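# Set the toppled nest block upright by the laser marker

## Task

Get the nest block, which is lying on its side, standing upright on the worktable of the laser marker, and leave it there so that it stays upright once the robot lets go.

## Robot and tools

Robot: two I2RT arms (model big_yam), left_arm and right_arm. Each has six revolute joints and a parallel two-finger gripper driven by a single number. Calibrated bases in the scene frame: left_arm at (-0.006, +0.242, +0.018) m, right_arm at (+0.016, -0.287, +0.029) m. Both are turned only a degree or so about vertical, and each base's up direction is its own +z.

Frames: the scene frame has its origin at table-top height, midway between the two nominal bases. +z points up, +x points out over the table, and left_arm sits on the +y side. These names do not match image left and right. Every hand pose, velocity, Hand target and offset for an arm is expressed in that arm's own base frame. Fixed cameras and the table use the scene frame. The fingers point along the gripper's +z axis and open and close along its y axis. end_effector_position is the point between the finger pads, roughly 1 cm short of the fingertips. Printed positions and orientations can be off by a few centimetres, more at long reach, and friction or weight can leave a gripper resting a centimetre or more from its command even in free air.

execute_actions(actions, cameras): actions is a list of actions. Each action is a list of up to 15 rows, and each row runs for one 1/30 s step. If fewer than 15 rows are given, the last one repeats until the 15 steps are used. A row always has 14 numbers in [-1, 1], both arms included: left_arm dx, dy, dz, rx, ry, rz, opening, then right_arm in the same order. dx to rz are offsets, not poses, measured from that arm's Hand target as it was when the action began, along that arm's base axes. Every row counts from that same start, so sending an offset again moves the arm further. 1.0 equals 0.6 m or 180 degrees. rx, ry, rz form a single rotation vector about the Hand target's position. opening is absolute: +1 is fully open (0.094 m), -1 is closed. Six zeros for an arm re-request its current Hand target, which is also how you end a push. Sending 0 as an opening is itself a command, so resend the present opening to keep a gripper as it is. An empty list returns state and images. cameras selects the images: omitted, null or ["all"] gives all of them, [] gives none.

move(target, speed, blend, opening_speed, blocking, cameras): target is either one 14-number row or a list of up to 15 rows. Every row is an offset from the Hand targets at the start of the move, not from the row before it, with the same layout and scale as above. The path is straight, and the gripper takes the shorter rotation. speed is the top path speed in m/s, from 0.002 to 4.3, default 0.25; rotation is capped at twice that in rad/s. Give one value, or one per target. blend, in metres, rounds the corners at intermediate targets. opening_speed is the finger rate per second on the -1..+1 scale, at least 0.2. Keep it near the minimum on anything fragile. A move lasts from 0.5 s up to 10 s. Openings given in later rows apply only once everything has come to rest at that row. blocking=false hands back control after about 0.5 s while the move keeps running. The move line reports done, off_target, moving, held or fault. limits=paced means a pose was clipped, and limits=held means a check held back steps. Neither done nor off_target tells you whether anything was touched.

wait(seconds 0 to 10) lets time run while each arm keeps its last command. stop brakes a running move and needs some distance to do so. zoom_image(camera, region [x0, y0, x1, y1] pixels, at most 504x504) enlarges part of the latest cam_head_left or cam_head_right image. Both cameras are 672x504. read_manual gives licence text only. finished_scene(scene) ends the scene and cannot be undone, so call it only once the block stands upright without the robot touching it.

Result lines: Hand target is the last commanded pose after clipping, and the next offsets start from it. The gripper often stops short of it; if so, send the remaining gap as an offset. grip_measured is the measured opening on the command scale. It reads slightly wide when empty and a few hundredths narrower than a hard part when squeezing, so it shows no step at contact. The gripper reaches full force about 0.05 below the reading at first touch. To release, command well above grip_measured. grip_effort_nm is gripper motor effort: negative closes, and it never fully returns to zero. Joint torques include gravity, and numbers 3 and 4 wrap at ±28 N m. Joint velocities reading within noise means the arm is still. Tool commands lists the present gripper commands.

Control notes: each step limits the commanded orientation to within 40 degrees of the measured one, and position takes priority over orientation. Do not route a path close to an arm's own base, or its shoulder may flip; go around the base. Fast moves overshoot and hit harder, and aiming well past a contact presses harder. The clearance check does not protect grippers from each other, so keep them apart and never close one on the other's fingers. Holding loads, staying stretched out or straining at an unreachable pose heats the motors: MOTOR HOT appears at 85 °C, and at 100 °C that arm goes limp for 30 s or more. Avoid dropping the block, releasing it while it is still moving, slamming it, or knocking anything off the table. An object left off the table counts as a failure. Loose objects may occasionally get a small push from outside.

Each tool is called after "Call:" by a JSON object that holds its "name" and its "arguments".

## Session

Correct object.

Call:
{"name": "execute_actions", "arguments": {"actions": []}}

Call:
{"name": "zoom_image", "arguments": {"camera": "cam_head_left", "region": [290, 160, 510, 340]}}

Scene clock: 0.00 s.
left_arm: end_effector_position=(+0.2922, -0.1681, +0.1052) grip_measured=+1.000 grip_effort_nm=n/a end_effector_quat_wxyz=(+0.089, +0.059, +0.994, +0.024) | right_arm: end_effector_position=(+0.8399, -0.0849, +0.1767) grip_measured=+1.000 grip_effort_nm=n/a end_effector_quat_wxyz=(-0.478, +0.627, -0.610, -0.076)
Joint positions: left_arm=[-0.587 1.229 0.789 -1.001 -0.131 -0.461 0.094] | right_arm=[-0.263 2.507 2.592 -1.155 -0.92 -1.608 0.094]
Joint velocities: within noise
Joint torques (N m): no reading
Heat: left arm: hottest waist 24 °C; right arm: hottest waist 24 °C.
Hand target: left_arm +0.3016, -0.1743, +0.1167; +0.103, +0.057, +0.993, +0.016 | right_arm +0.8434, -0.0859, +0.1749; -0.480, +0.628, -0.609, -0.073
Tool commands: left_gripper/opening=+1.0 right_gripper/opening=+1.0

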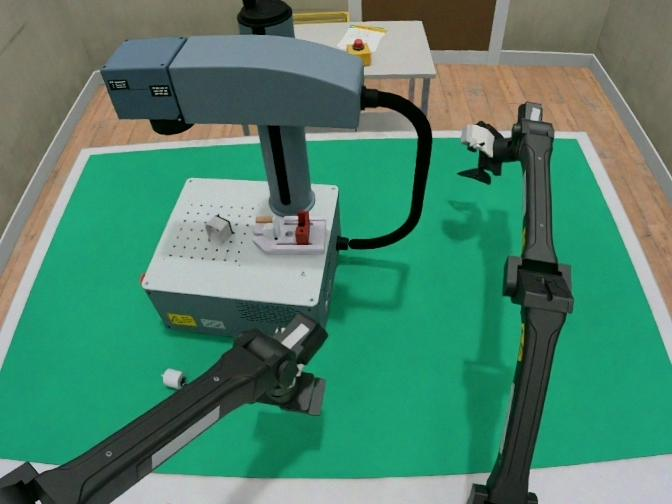

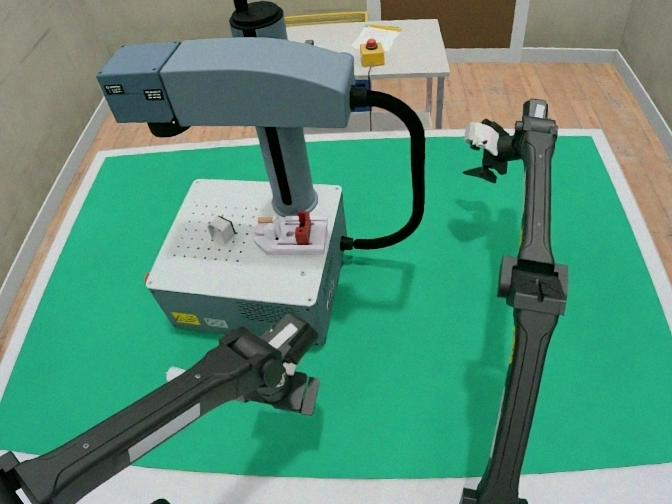

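Scaled by 2.291 (camera's finer frame: 960x720).

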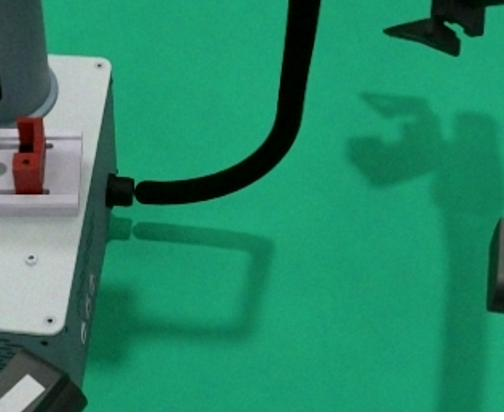

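Call:
{"name": "zoom_image", "arguments": {"camera": "cam_head_left", "region": [180, 190, 260, 270]}}

Call:
{"name": "zoom_image", "arguments": {"camera": "cam_head_right", "region": [180, 190, 260, 270]}}

Call:
{"name": "zoom_image", "arguments": {"camera": "cam_head_left", "region": [120, 170, 360, 410]}}

Scaled by 6.300 (camera's finer frame: 960x720).

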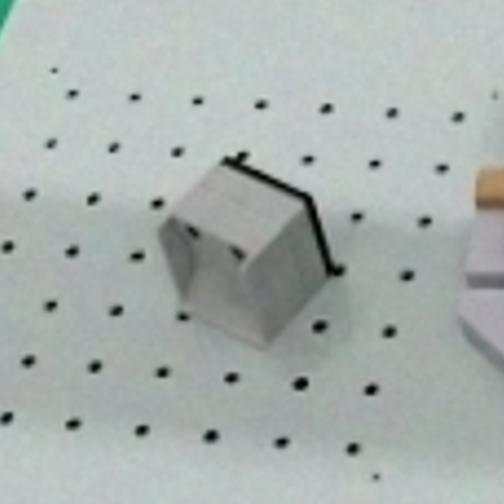

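Scaled by 6.300 (camera's finer frame: 960x720).

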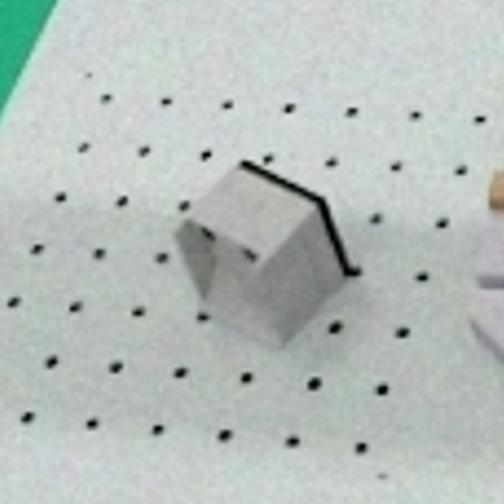

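Scaled by 2.100 (camera's finer frame: 960x720).

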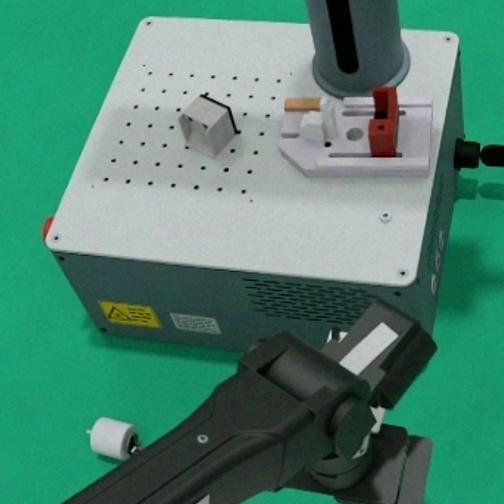

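Call:
{"name": "move", "arguments": {"target": [[0,0,0.37,0,0,0,1, 0,0,0,0,0,0,1],[0.25,0.408,0.4,-0.1208,-0.3525,-0.1138,1, 0,0,0,0,0,0,1],[0.392,0.408,0.222,-0.1208,-0.3525,-0.1138,1, 0,0,0,0,0,0,1]], "speed": 0.3, "blend": 0.04}}

Call:
{"name": "zoom_image", "arguments": {"camera": "cam_head_left", "region": [130, 180, 250, 300]}}

Call:
{"name": "zoom_image", "arguments": {"camera": "cam_head_right", "region": [130, 180, 250, 300]}}

Scene clock: 7.07 s.
left_arm: end_effector_position=(+0.5337, +0.0754, +0.2428) grip_measured=+1.000 grip_effort_nm=0.046 end_effector_quat_wxyz=(+0.607, +0.183, +0.759, -0.151) | right_arm: end_effector_position=(+0.8399, -0.0849, +0.1767) grip_measured=+1.000 grip_effort_nm=-0.032 end_effector_quat_wxyz=(-0.478, +0.627, -0.610, -0.076)
Joint positions: left_arm=[0.379 1.403 0.819 0.254 0.833 0.241 0.094] | right_arm=[-0.263 2.507 2.592 -1.155 -0.92 -1.608 0.094]
Joint torques (N m): left_arm=[-0.38 -11.69 8.47 2.65 -0.05 -0.06] | right_arm=[1.49 -25.58 13.3 1.06 -0.78 -0.01]
Heat: left arm: hottest waist 24 °C; right arm: hottest shoulder 25 °C.
Hand target: left_arm +0.5368, +0.0705, +0.2499; +0.613, +0.187, +0.752, -0.151 | right_arm +0.8434, -0.0859, +0.1749; -0.480, +0.628, -0.609, -0.073
Off the commanded pose: left_arm 0.009 m, 1 deg | right_arm 0.004 m, 1 deg.
move: done

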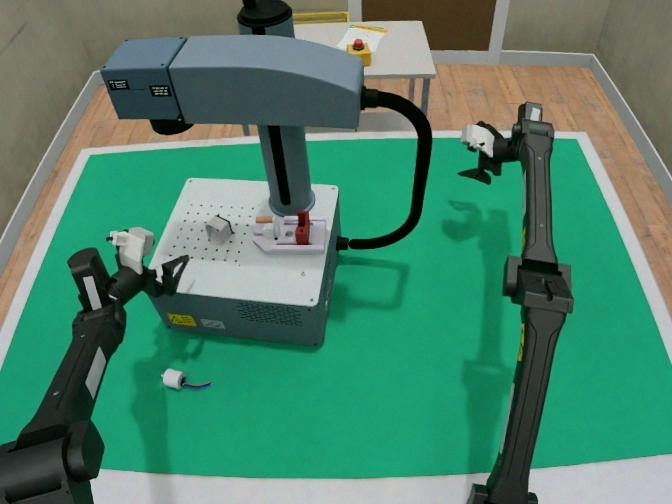

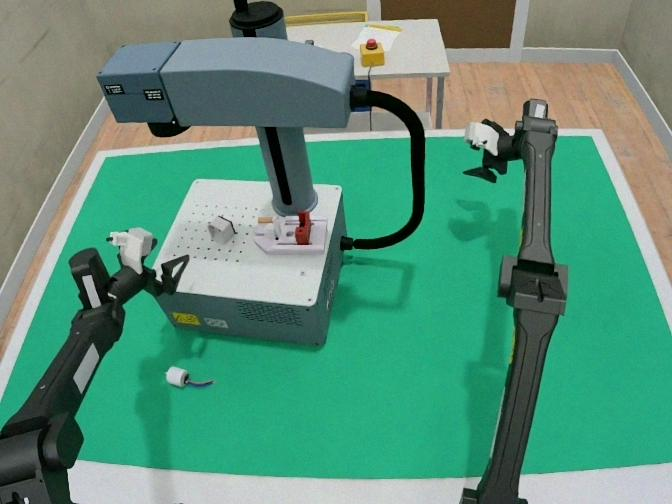

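Scaled by 4.200 (camera's finer frame: 960x720).

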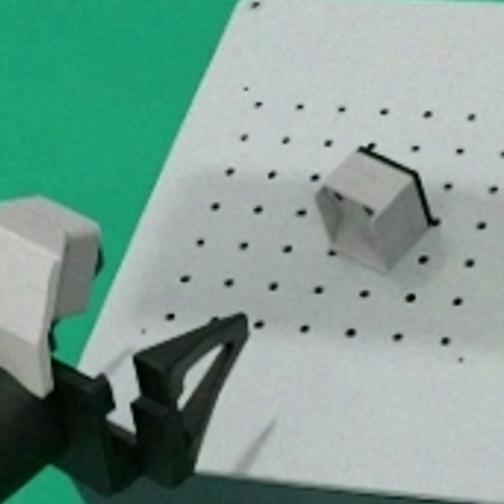

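Scaled by 4.200 (camera's finer frame: 960x720).

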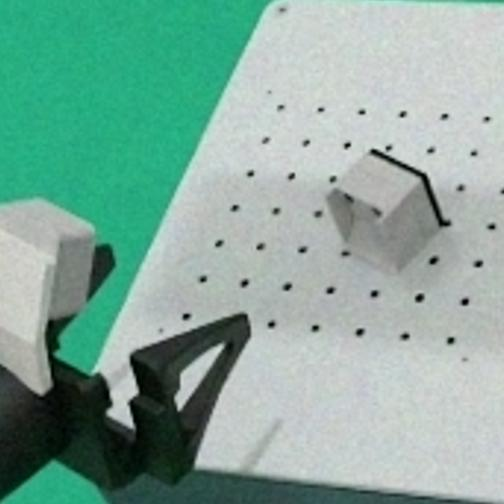

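Call:
{"name": "move", "arguments": {"target": [0.069,-0.083,-0.070,0,0,0,1, 0,0,0,0,0,0,1], "speed": 0.15}}

Call:
{"name": "zoom_image", "arguments": {"camera": "cam_head_left", "region": [130, 180, 250, 300]}}

Call:
{"name": "zoom_image", "arguments": {"camera": "cam_head_right", "region": [130, 180, 250, 300]}}

Scene clock: 10.57 s.
left_arm: end_effector_position=(+0.5720, +0.0249, +0.1981) grip_measured=+1.000 grip_effort_nm=0.056 end_effector_quat_wxyz=(+0.604, +0.183, +0.761, -0.152) | right_arm: end_effector_position=(+0.8399, -0.0849, +0.1767) grip_measured=+1.000 grip_effort_nm=-0.027 end_effector_quat_wxyz=(-0.478, +0.627, -0.610, -0.076)
Joint positions: left_arm=[0.239 1.541 0.819 0.424 0.699 0.186 0.094] | right_arm=[-0.263 2.507 2.592 -1.155 -0.92 -1.608 0.094]
Joint torques (N m): left_arm=[-0.26 -12.63 8.57 2.7 -0.06 -0.07] | right_arm=[1.32 -25.17 13.12 1.24 -0.8 0]
Heat: left arm: hottest waist 24 °C; right arm: hottest shoulder 26 °C.
Hand target: left_arm +0.5782, +0.0208, +0.2079; +0.613, +0.187, +0.753, -0.151 | right_arm +0.8434, -0.0859, +0.1749; -0.480, +0.628, -0.609, -0.073
Off the commanded pose: left_arm 0.012 m, 2 deg | right_arm 0.004 m, 1 deg.
move: off_target (left_arm)

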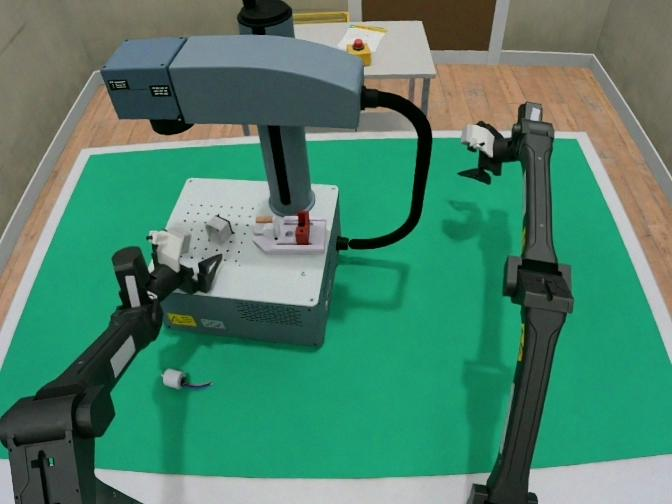

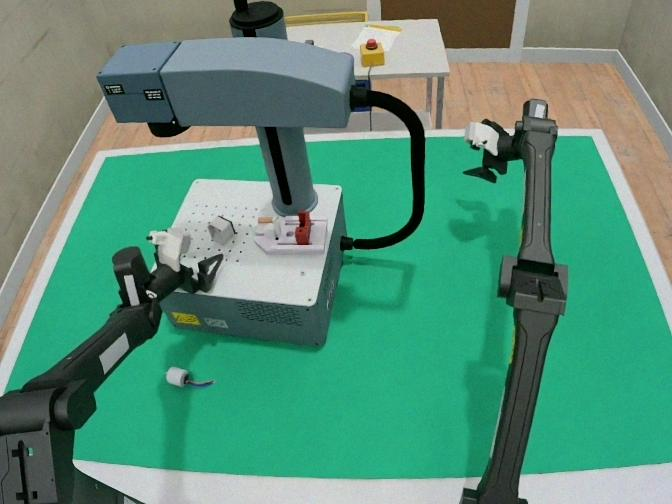

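Scaled by 4.200 (camera's finer frame: 960x720).

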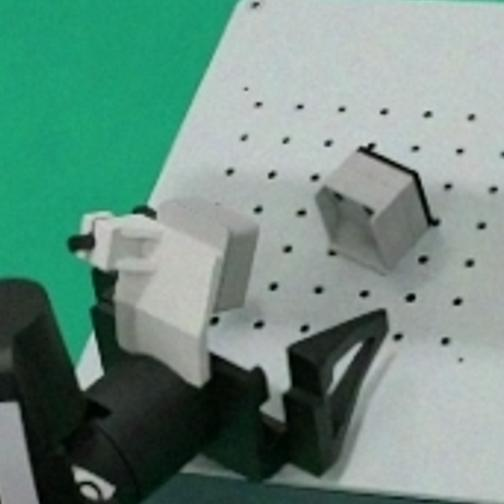

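Scaled by 4.200 (camera's finer frame: 960x720).

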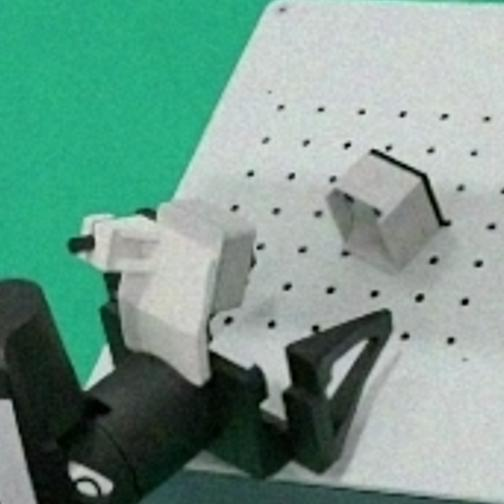

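Call:
{"name": "move", "arguments": {"target": [0.095,-0.058,0,0,0,0,1, 0,0,0,0,0,0,1], "speed": 0.12}}

Call:
{"name": "zoom_image", "arguments": {"camera": "cam_head_left", "region": [150, 170, 270, 290]}}

Call:
{"name": "zoom_image", "arguments": {"camera": "cam_head_right", "region": [150, 170, 270, 290]}}

Scene clock: 12.33 s.
left_arm: end_effector_position=(+0.6160, -0.0097, +0.1900) grip_measured=+1.000 grip_effort_nm=0.061 end_effector_quat_wxyz=(+0.600, +0.185, +0.763, -0.149) | right_arm: end_effector_position=(+0.8399, -0.0849, +0.1767) grip_measured=+1.000 grip_effort_nm=-0.027 end_effector_quat_wxyz=(-0.478, +0.627, -0.610, -0.076)
Joint positions: left_arm=[0.145 1.638 0.916 0.432 0.607 0.162 0.094] | right_arm=[-0.263 2.507 2.592 -1.155 -0.92 -1.608 0.094]
Joint torques (N m): left_arm=[-0.5 -12.98 11.48 2.09 -0.1 -0.16] | right_arm=[1.96 -24.41 13.55 1.16 -0.78 0.05]
Heat: left arm: hottest elbow 25 °C; right arm: hottest shoulder 26 °C.
Hand target: left_arm +0.6353, -0.0141, +0.2079; +0.613, +0.187, +0.752, -0.151 | right_arm +0.8434, -0.0859, +0.1749; -0.480, +0.628, -0.609, -0.073
Off the commanded pose: left_arm 0.027 m, 2 deg | right_arm 0.004 m, 1 deg.
move: off_target (left_arm)

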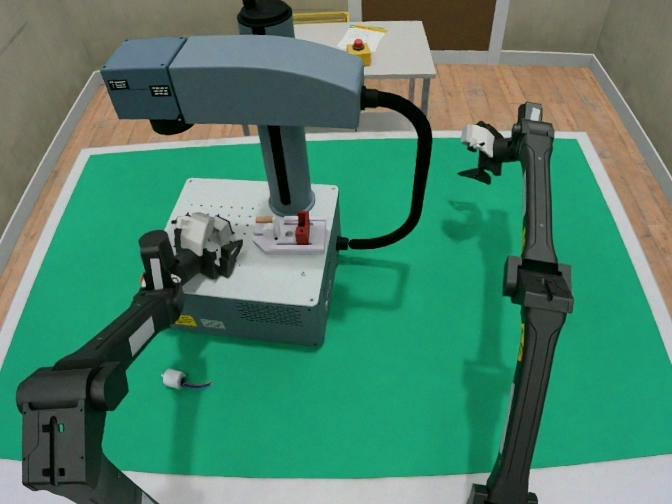

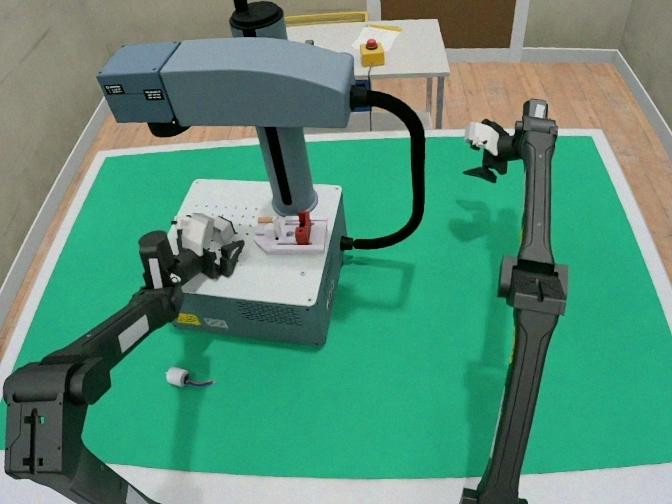

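Scaled by 4.200 (camera's finer frame: 960x720).

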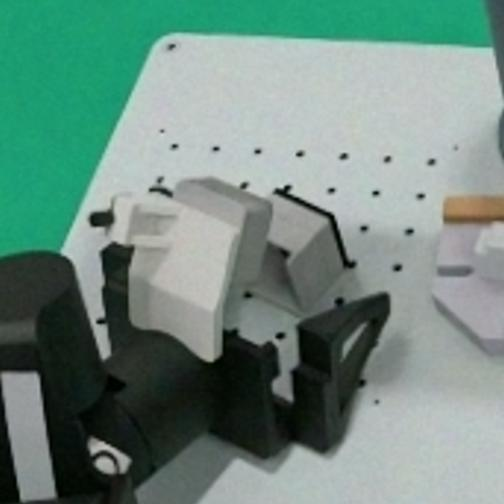

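Scaled by 4.200 (camera's finer frame: 960x720).

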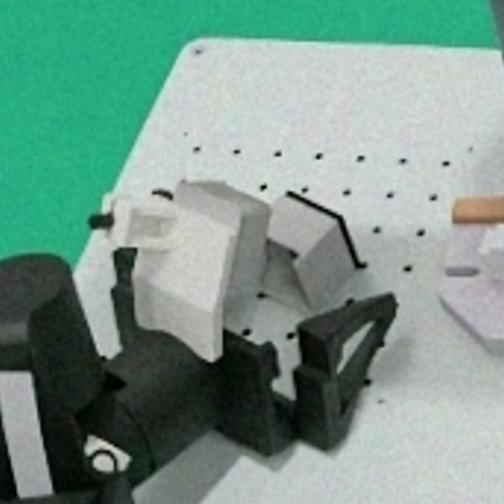

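Call:
{"name": "move", "arguments": {"target": [0.033,0.018,0.012,0,0,0,1, 0,0,0,0,0,0,1], "speed": 0.1}}

Call:
{"name": "zoom_image", "arguments": {"camera": "cam_head_left", "region": [150, 170, 270, 290]}}

Call:
{"name": "zoom_image", "arguments": {"camera": "cam_head_right", "region": [150, 170, 270, 290]}}

Scene clock: 14.40 s.
left_arm: end_effector_position=(+0.6351, -0.0083, +0.1913) grip_measured=+1.000 grip_effort_nm=0.056 end_effector_quat_wxyz=(+0.598, +0.187, +0.764, -0.155) | right_arm: end_effector_position=(+0.8399, -0.0849, +0.1767) grip_measured=+1.000 grip_effort_nm=-0.022 end_effector_quat_wxyz=(-0.478, +0.627, -0.610, -0.076)
Joint positions: left_arm=[0.145 1.678 0.979 0.404 0.616 0.16 0.094] | right_arm=[-0.263 2.507 2.592 -1.155 -0.92 -1.608 0.094]
Joint torques (N m): left_arm=[1.03 -14.39 12.16 1.62 0.11 -0.08] | right_arm=[1.14 -24.82 13.35 1.16 -0.77 0.05]
Heat: left arm: hottest elbow 26 °C; right arm: hottest shoulder 26 °C.
Hand target: left_arm +0.6550, -0.0033, +0.2150; +0.613, +0.187, +0.752, -0.151 | right_arm +0.8434, -0.0859, +0.1749; -0.480, +0.628, -0.609, -0.073
Off the commanded pose: left_arm 0.031 m, 2 deg | right_arm 0.004 m, 1 deg.
move: off_target (left_arm)

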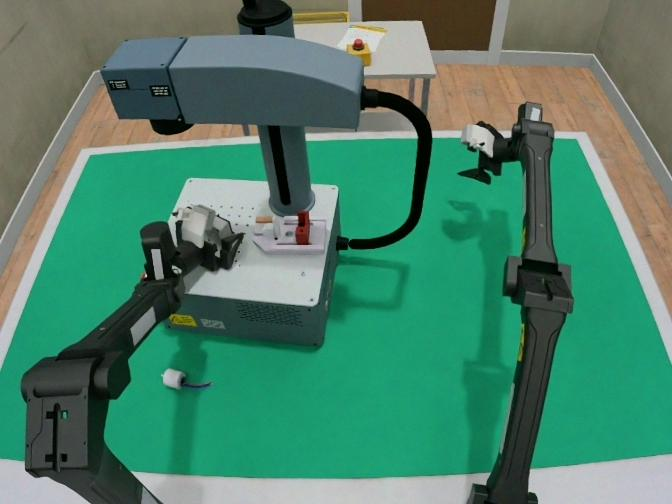

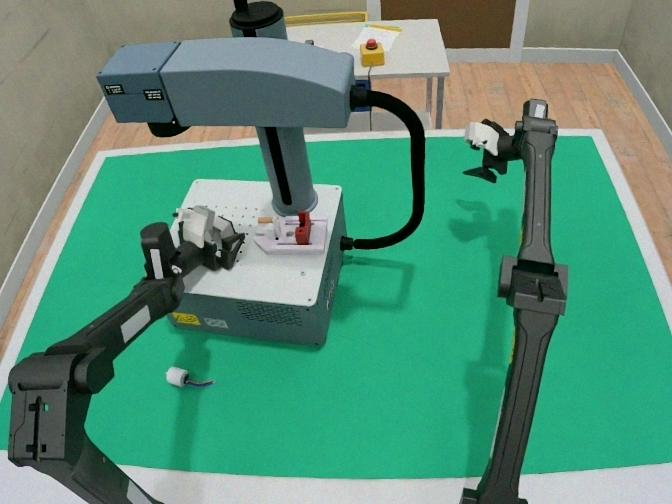

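Scaled by 4.200 (camera's finer frame: 960x720).

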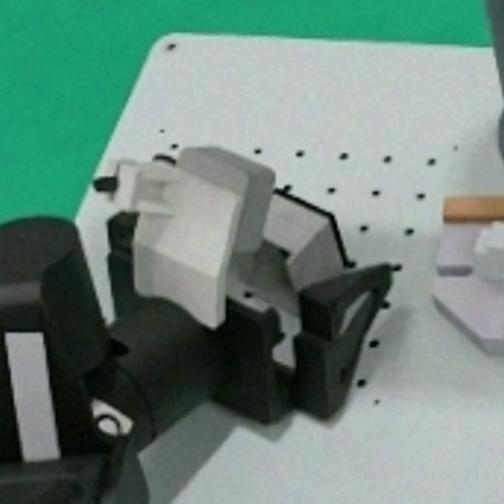

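Scaled by 4.200 (camera's finer frame: 960x720).

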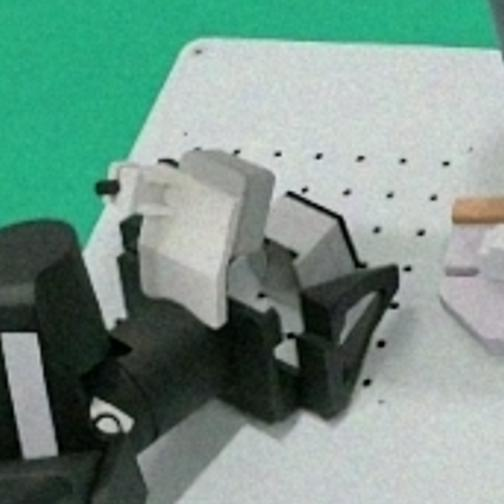

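Call:
{"name": "move", "arguments": {"target": [0,0.012,0,0,0,0,-0.3, 0,0,0,0,0,0,1], "opening_speed": 0.6}}

Call:
{"name": "zoom_image", "arguments": {"camera": "cam_head_left", "region": [150, 170, 270, 290]}}

Call:
{"name": "zoom_image", "arguments": {"camera": "cam_head_right", "region": [150, 170, 270, 290]}}

Scene clock: 17.40 s.
left_arm: end_effector_position=(+0.6353, -0.0055, +0.1912) grip_measured=-0.167 grip_effort_nm=-0.969 end_effector_quat_wxyz=(+0.597, +0.187, +0.764, -0.158) | right_arm: end_effector_position=(+0.8399, -0.0849, +0.1767) grip_measured=+1.000 grip_effort_nm=-0.022 end_effector_quat_wxyz=(-0.478, +0.627, -0.610, -0.076)
Joint positions: left_arm=[0.152 1.681 0.983 0.399 0.63 0.16 0.039] | right_arm=[-0.263 2.507 2.592 -1.155 -0.92 -1.608 0.094]
Joint torques (N m): left_arm=[1.61 -14.39 12.15 1.63 0.11 -0.03] | right_arm=[1.14 -25.11 13.14 1.48 -0.83 -0.05]
Heat: left arm: hottest elbow 27 °C; right arm: hottest shoulder 27 °C.
Hand target: left_arm +0.6550, +0.0039, +0.2151; +0.613, +0.187, +0.752, -0.151 | right_arm +0.8434, -0.0859, +0.1749; -0.480, +0.628, -0.609, -0.073
Off the commanded pose: left_arm 0.032 m, 2 deg | right_arm 0.004 m, 1 deg.
move: off_target (left_arm)

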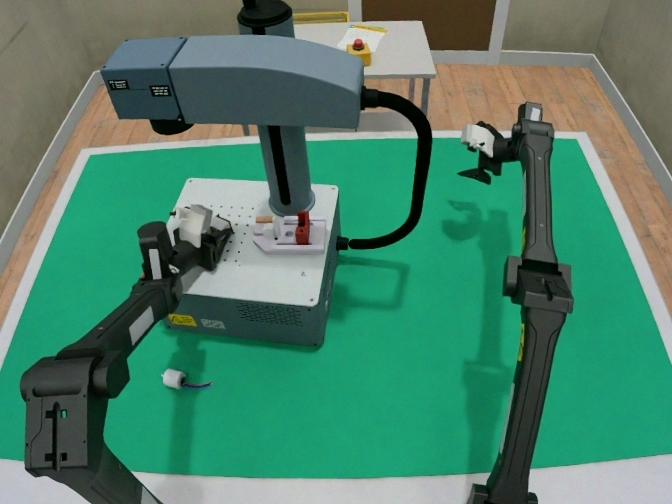

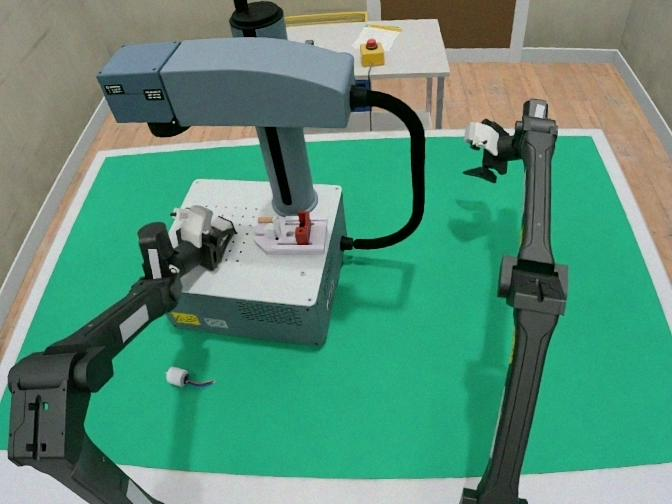

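Scaled by 4.200 (camera's finer frame: 960x720).

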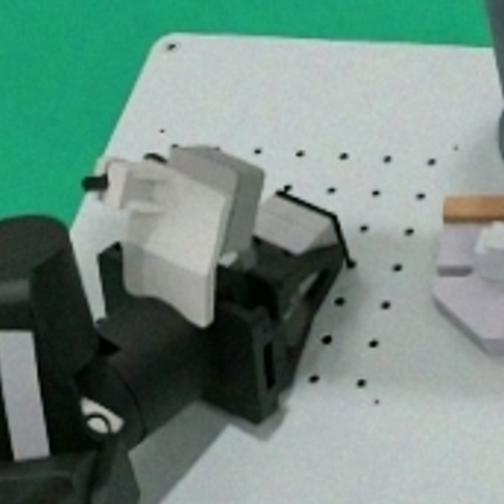

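Scaled by 4.200 (camera's finer frame: 960x720).

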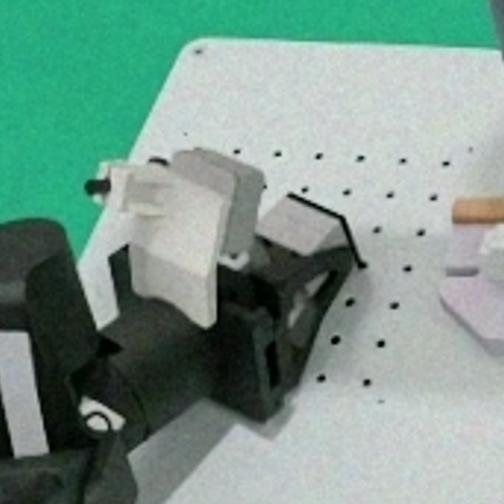

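Call:
{"name": "move", "arguments": {"target": [[0,0,0.08,0,0,0,-0.3, 0,0,0,0,0,0,1],[-0.275,-0.107,0.142,0,0,0,-0.3, 0,0,0,0,0,0,1],[-0.275,-0.107,0.142,0.222,0.417,0,-0.3, 0,0,0,0,0,0,1]], "speed": 0.22, "blend": 0.03}}

Call:
{"name": "zoom_image", "arguments": {"camera": "cam_head_left", "region": [160, 160, 320, 320]}}

Call:
{"name": "zoom_image", "arguments": {"camera": "cam_head_right", "region": [160, 160, 320, 320]}}

Scene clock: 24.50 s.
left_arm: end_effector_position=(+0.4751, -0.0526, +0.2701) grip_measured=-0.168 grip_effort_nm=-0.969 end_effector_quat_wxyz=(-0.039, +0.243, +0.969, +0.016) | right_arm: end_effector_position=(+0.8399, -0.0849, +0.1767) grip_measured=+1.000 grip_effort_nm=-0.027 end_effector_quat_wxyz=(-0.478, +0.627, -0.610, -0.076)
Joint positions: left_arm=[-0.124 1.636 1.666 -1.674 -0.041 0.366 0.039] | right_arm=[-0.263 2.507 2.592 -1.155 -0.92 -1.608 0.094]
Joint torques (N m): left_arm=[-0.44 -15.56 13.61 -0.08 -0.2 -0.05] | right_arm=[1.55 -25.11 13.34 1.24 -0.76 -0.02]
Heat: left arm: hottest elbow 30 °C; right arm: hottest shoulder 28 °C.
Hand target: left_arm +0.4900, -0.0602, +0.3002; -0.056, +0.242, +0.968, +0.016 | right_arm +0.8434, -0.0859, +0.1749; -0.480, +0.628, -0.609, -0.073
Off the commanded pose: left_arm 0.035 m, 2 deg | right_arm 0.004 m, 1 deg.
joint sent to its limit (left arm) — joint 4 (wrist pitch), lower limit. The joint targets are off in orientation, not in position.
move: off_target (left_arm); blend cut to 0.0239 m at target 1

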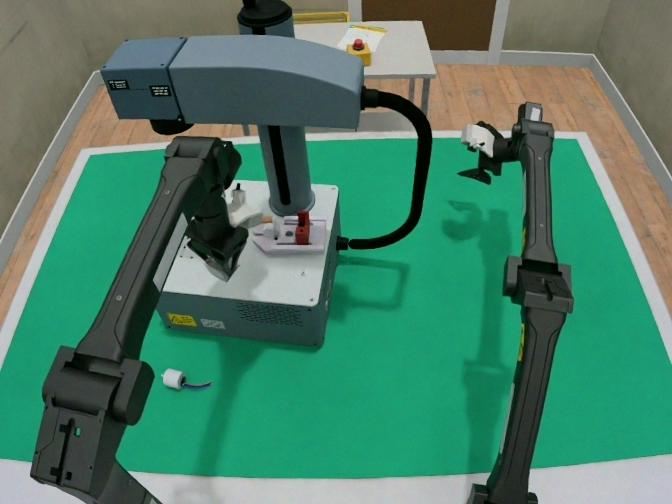

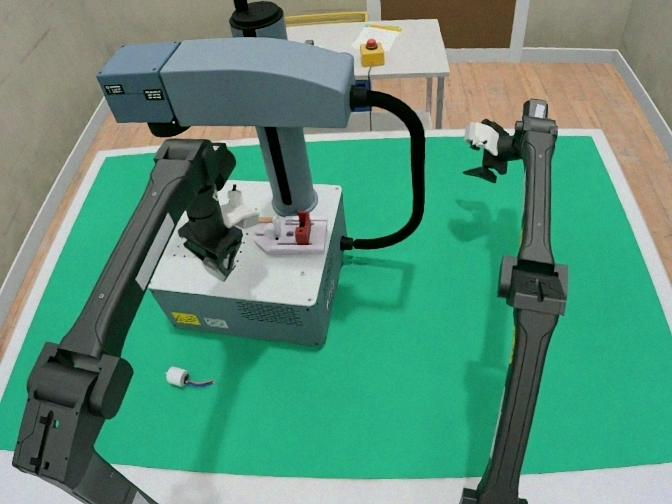

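Scaled by 3.150 (camera's finer frame: 960x720).

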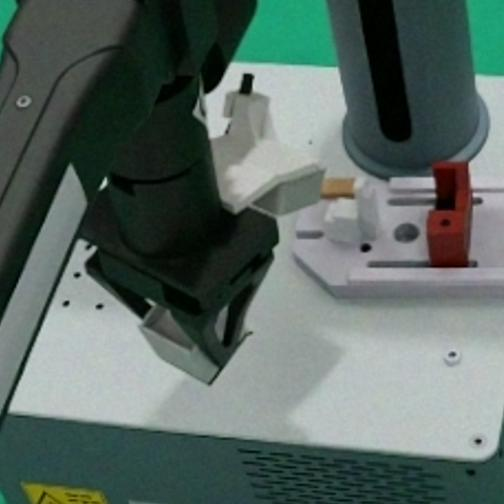

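Scaled by 3.150 (camera's finer frame: 960x720).

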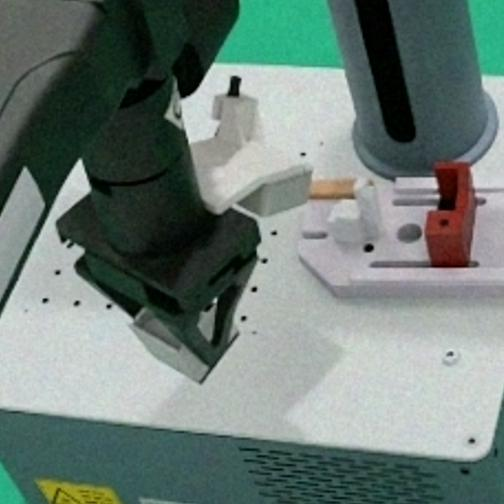

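Call:
{"name": "move", "arguments": {"target": [[0.11,0.08,0,0,0,0,-0.3, 0,0,0,0,0,0,1],[0.11,0.08,-0.09,0,0,0,-0.3, 0,0,0,0,0,0,1]], "speed": 0.15}}

Call:
{"name": "zoom_image", "arguments": {"camera": "cam_head_left", "region": [150, 170, 290, 310]}}

Call:
{"name": "zoom_image", "arguments": {"camera": "cam_head_right", "region": [150, 170, 290, 310]}}

Scene clock: 26.60 s.
left_arm: end_effector_position=(+0.5398, -0.0196, +0.2580) grip_measured=-0.168 grip_effort_nm=-0.979 end_effector_quat_wxyz=(-0.033, +0.245, +0.969, +0.021) | right_arm: end_effector_position=(+0.8399, -0.0849, +0.1767) grip_measured=+1.000 grip_effort_nm=-0.022 end_effector_quat_wxyz=(-0.478, +0.627, -0.610, -0.076)
Joint positions: left_arm=[-0.052 1.796 1.845 -1.677 -0.054 0.441 0.039] | right_arm=[-0.263 2.507 2.592 -1.155 -0.92 -1.608 0.094]
Joint torques (N m): left_arm=[1.96 -12.98 11.4 0.1 -0.13 0.14] | right_arm=[1.73 -25.99 13.33 1.37 -0.76 -0.03]
Heat: left arm: hottest elbow 30 °C; right arm: hottest shoulder 28 °C.
Hand target: left_arm +0.5560, -0.0124, +0.2462; -0.056, +0.242, +0.968, +0.016 | right_arm +0.8434, -0.0859, +0.1749; -0.480, +0.628, -0.609, -0.073
Off the commanded pose: left_arm 0.021 m, 3 deg | right_arm 0.004 m, 1 deg.
joint sent to its limit (left arm) — joint 4 (wrist pitch), lower limit. The joint targets still meet the commanded pose.
move: off_target (left_arm)

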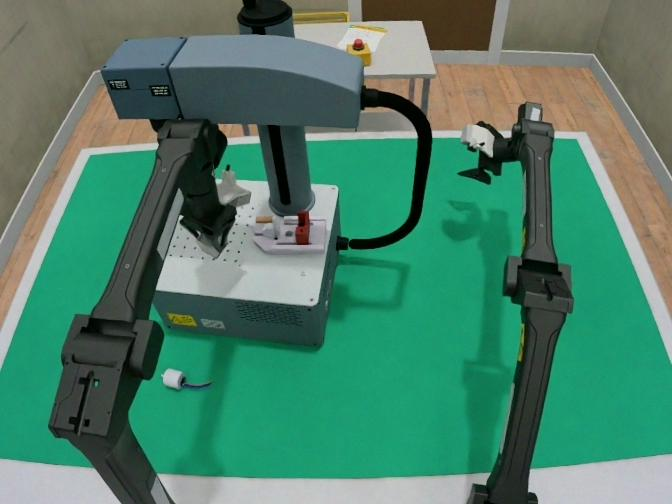

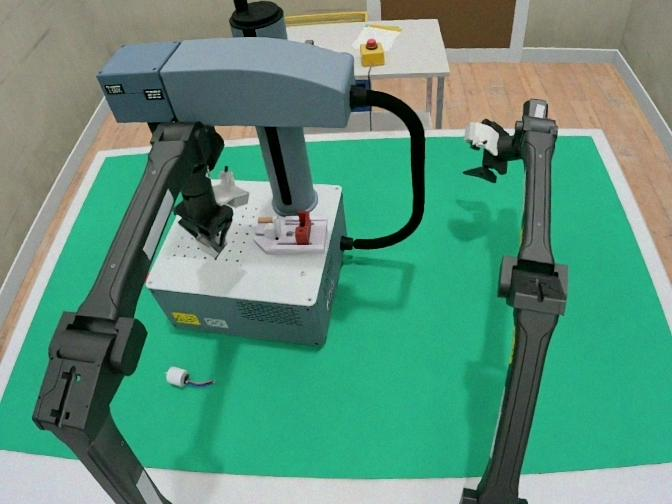

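Scaled by 3.600 (camera's finer frame: 960x720).

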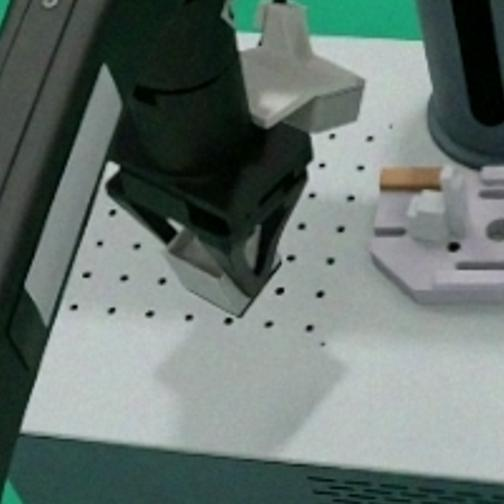

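Scaled by 3.600 (camera's finer frame: 960x720).

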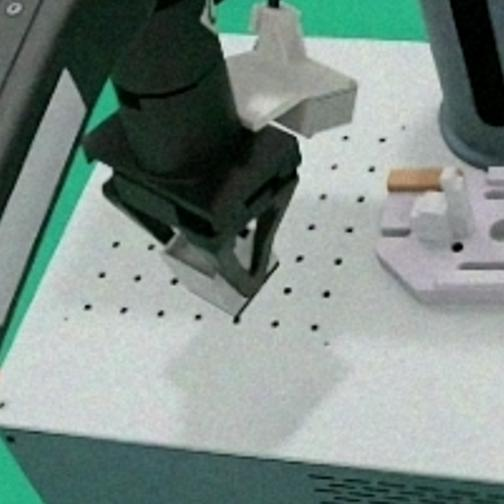

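Call:
{"name": "move", "arguments": {"target": [0,0,-0.065,0,0,0,-0.3, 0,0,0,0,0,0,1], "speed": 0.1}}

Call:
{"name": "zoom_image", "arguments": {"camera": "cam_head_left", "region": [150, 170, 290, 310]}}

Call:
{"name": "zoom_image", "arguments": {"camera": "cam_head_right", "region": [150, 170, 290, 310]}}

Scene clock: 28.57 s.
left_arm: end_effector_position=(+0.5549, -0.0199, +0.1925) grip_measured=-0.168 grip_effort_nm=-0.979 end_effector_quat_wxyz=(-0.073, +0.245, +0.967, +0.013) | right_arm: end_effector_position=(+0.8399, -0.0849, +0.1767) grip_measured=+1.000 grip_effort_nm=-0.012 end_effector_quat_wxyz=(-0.478, +0.627, -0.610, -0.076)
Joint positions: left_arm=[-0.052 1.9 1.818 -1.628 -0.054 0.442 0.039] | right_arm=[-0.263 2.507 2.592 -1.155 -0.92 -1.608 0.094]
Joint torques (N m): left_arm=[1.85 -20.72 8.27 0.43 -0.14 0.12] | right_arm=[1.67 -25 13.23 1.26 -0.82 -0.01]
Heat: left arm: hottest elbow 30 °C; right arm: hottest shoulder 28 °C.
Hand target: left_arm +0.5560, -0.0124, +0.2072; -0.056, +0.242, +0.968, +0.016 | right_arm +0.8434, -0.0859, +0.1749; -0.480, +0.628, -0.609, -0.073
Off the commanded pose: left_arm 0.017 m, 2 deg | right_arm 0.004 m, 1 deg.
move: off_target (left_arm)

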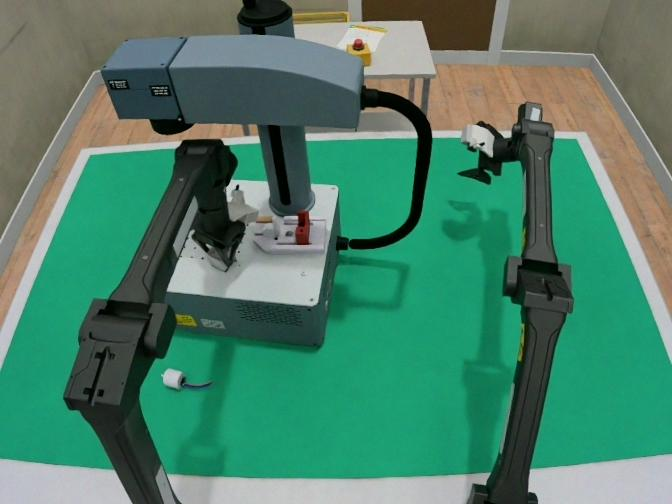

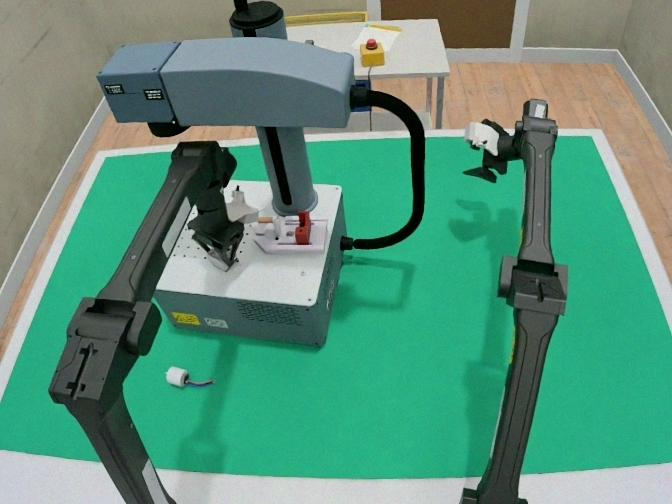

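Scaled by 3.600 (camera's finer frame: 960x720).

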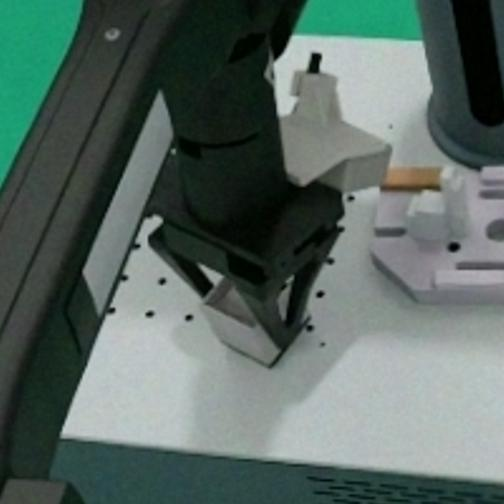

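Scaled by 3.600 (camera's finer frame: 960x720).

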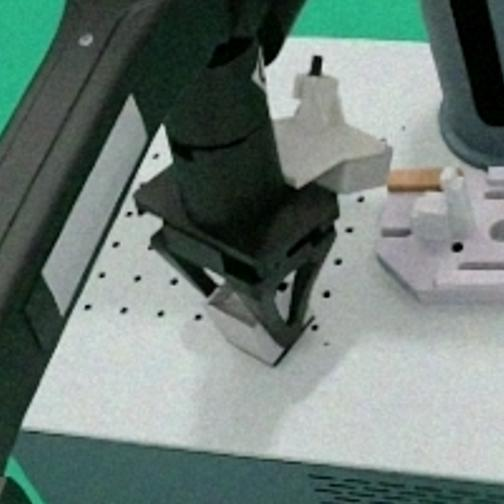

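Call:
{"name": "move", "arguments": {"target": [0,0,-0.017,0,0,0,-0.3, 0,0,0,0,0,0,1], "speed": 0.03}}

Call:
{"name": "zoom_image", "arguments": {"camera": "cam_head_left", "region": [150, 170, 290, 310]}}

Call:
{"name": "zoom_image", "arguments": {"camera": "cam_head_right", "region": [150, 170, 290, 310]}}

Scene clock: 29.90 s.
left_arm: end_effector_position=(+0.5567, -0.0200, +0.1871) grip_measured=-0.168 grip_effort_nm=-0.979 end_effector_quat_wxyz=(-0.069, +0.245, +0.967, +0.014) | right_arm: end_effector_position=(+0.8399, -0.0849, +0.1767) grip_measured=+1.000 grip_effort_nm=-0.017 end_effector_quat_wxyz=(-0.478, +0.627, -0.610, -0.076)
Joint positions: left_arm=[-0.052 1.9 1.805 -1.605 -0.054 0.442 0.039] | right_arm=[-0.263 2.507 2.592 -1.155 -0.92 -1.608 0.094]
Joint torques (N m): left_arm=[1.85 -20.48 7.58 0.58 -0.15 0.12] | right_arm=[1.85 -24.76 13.08 1.1 -0.81 0.01]
Heat: left arm: hottest elbow 30 °C; right arm: hottest shoulder 28 °C.
Hand target: left_arm +0.5560, -0.0124, +0.1971; -0.056, +0.242, +0.968, +0.016 | right_arm +0.8434, -0.0859, +0.1749; -0.480, +0.628, -0.609, -0.073
Off the commanded pose: left_arm 0.013 m, 1 deg | right_arm 0.004 m, 1 deg.
move: off_target (left_arm)

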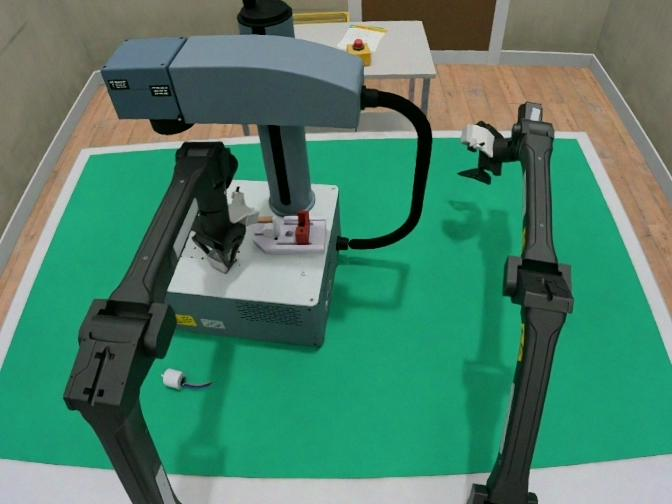

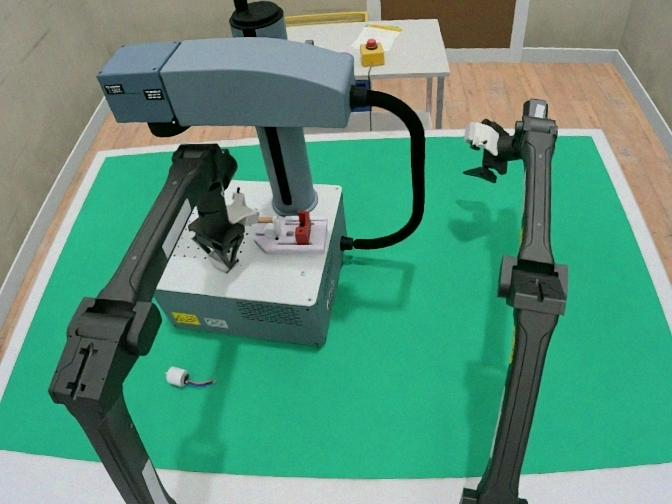

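Scaled by 3.600 (camera's finer frame: 960x720).

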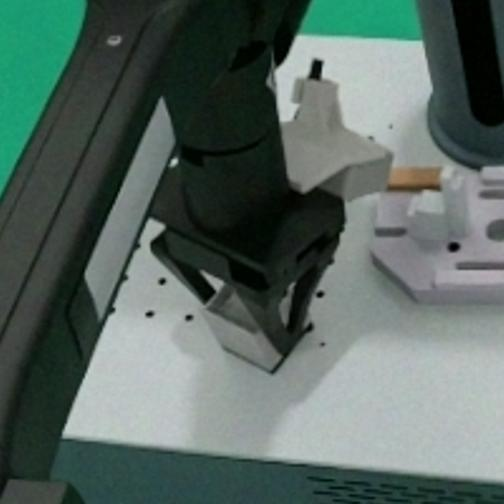

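Scaled by 3.600 (camera's finer frame: 960x720).

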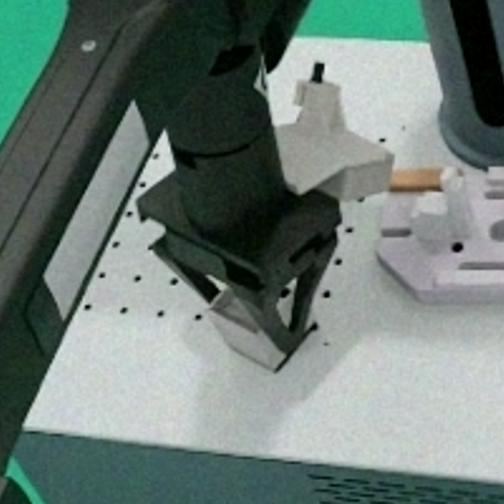

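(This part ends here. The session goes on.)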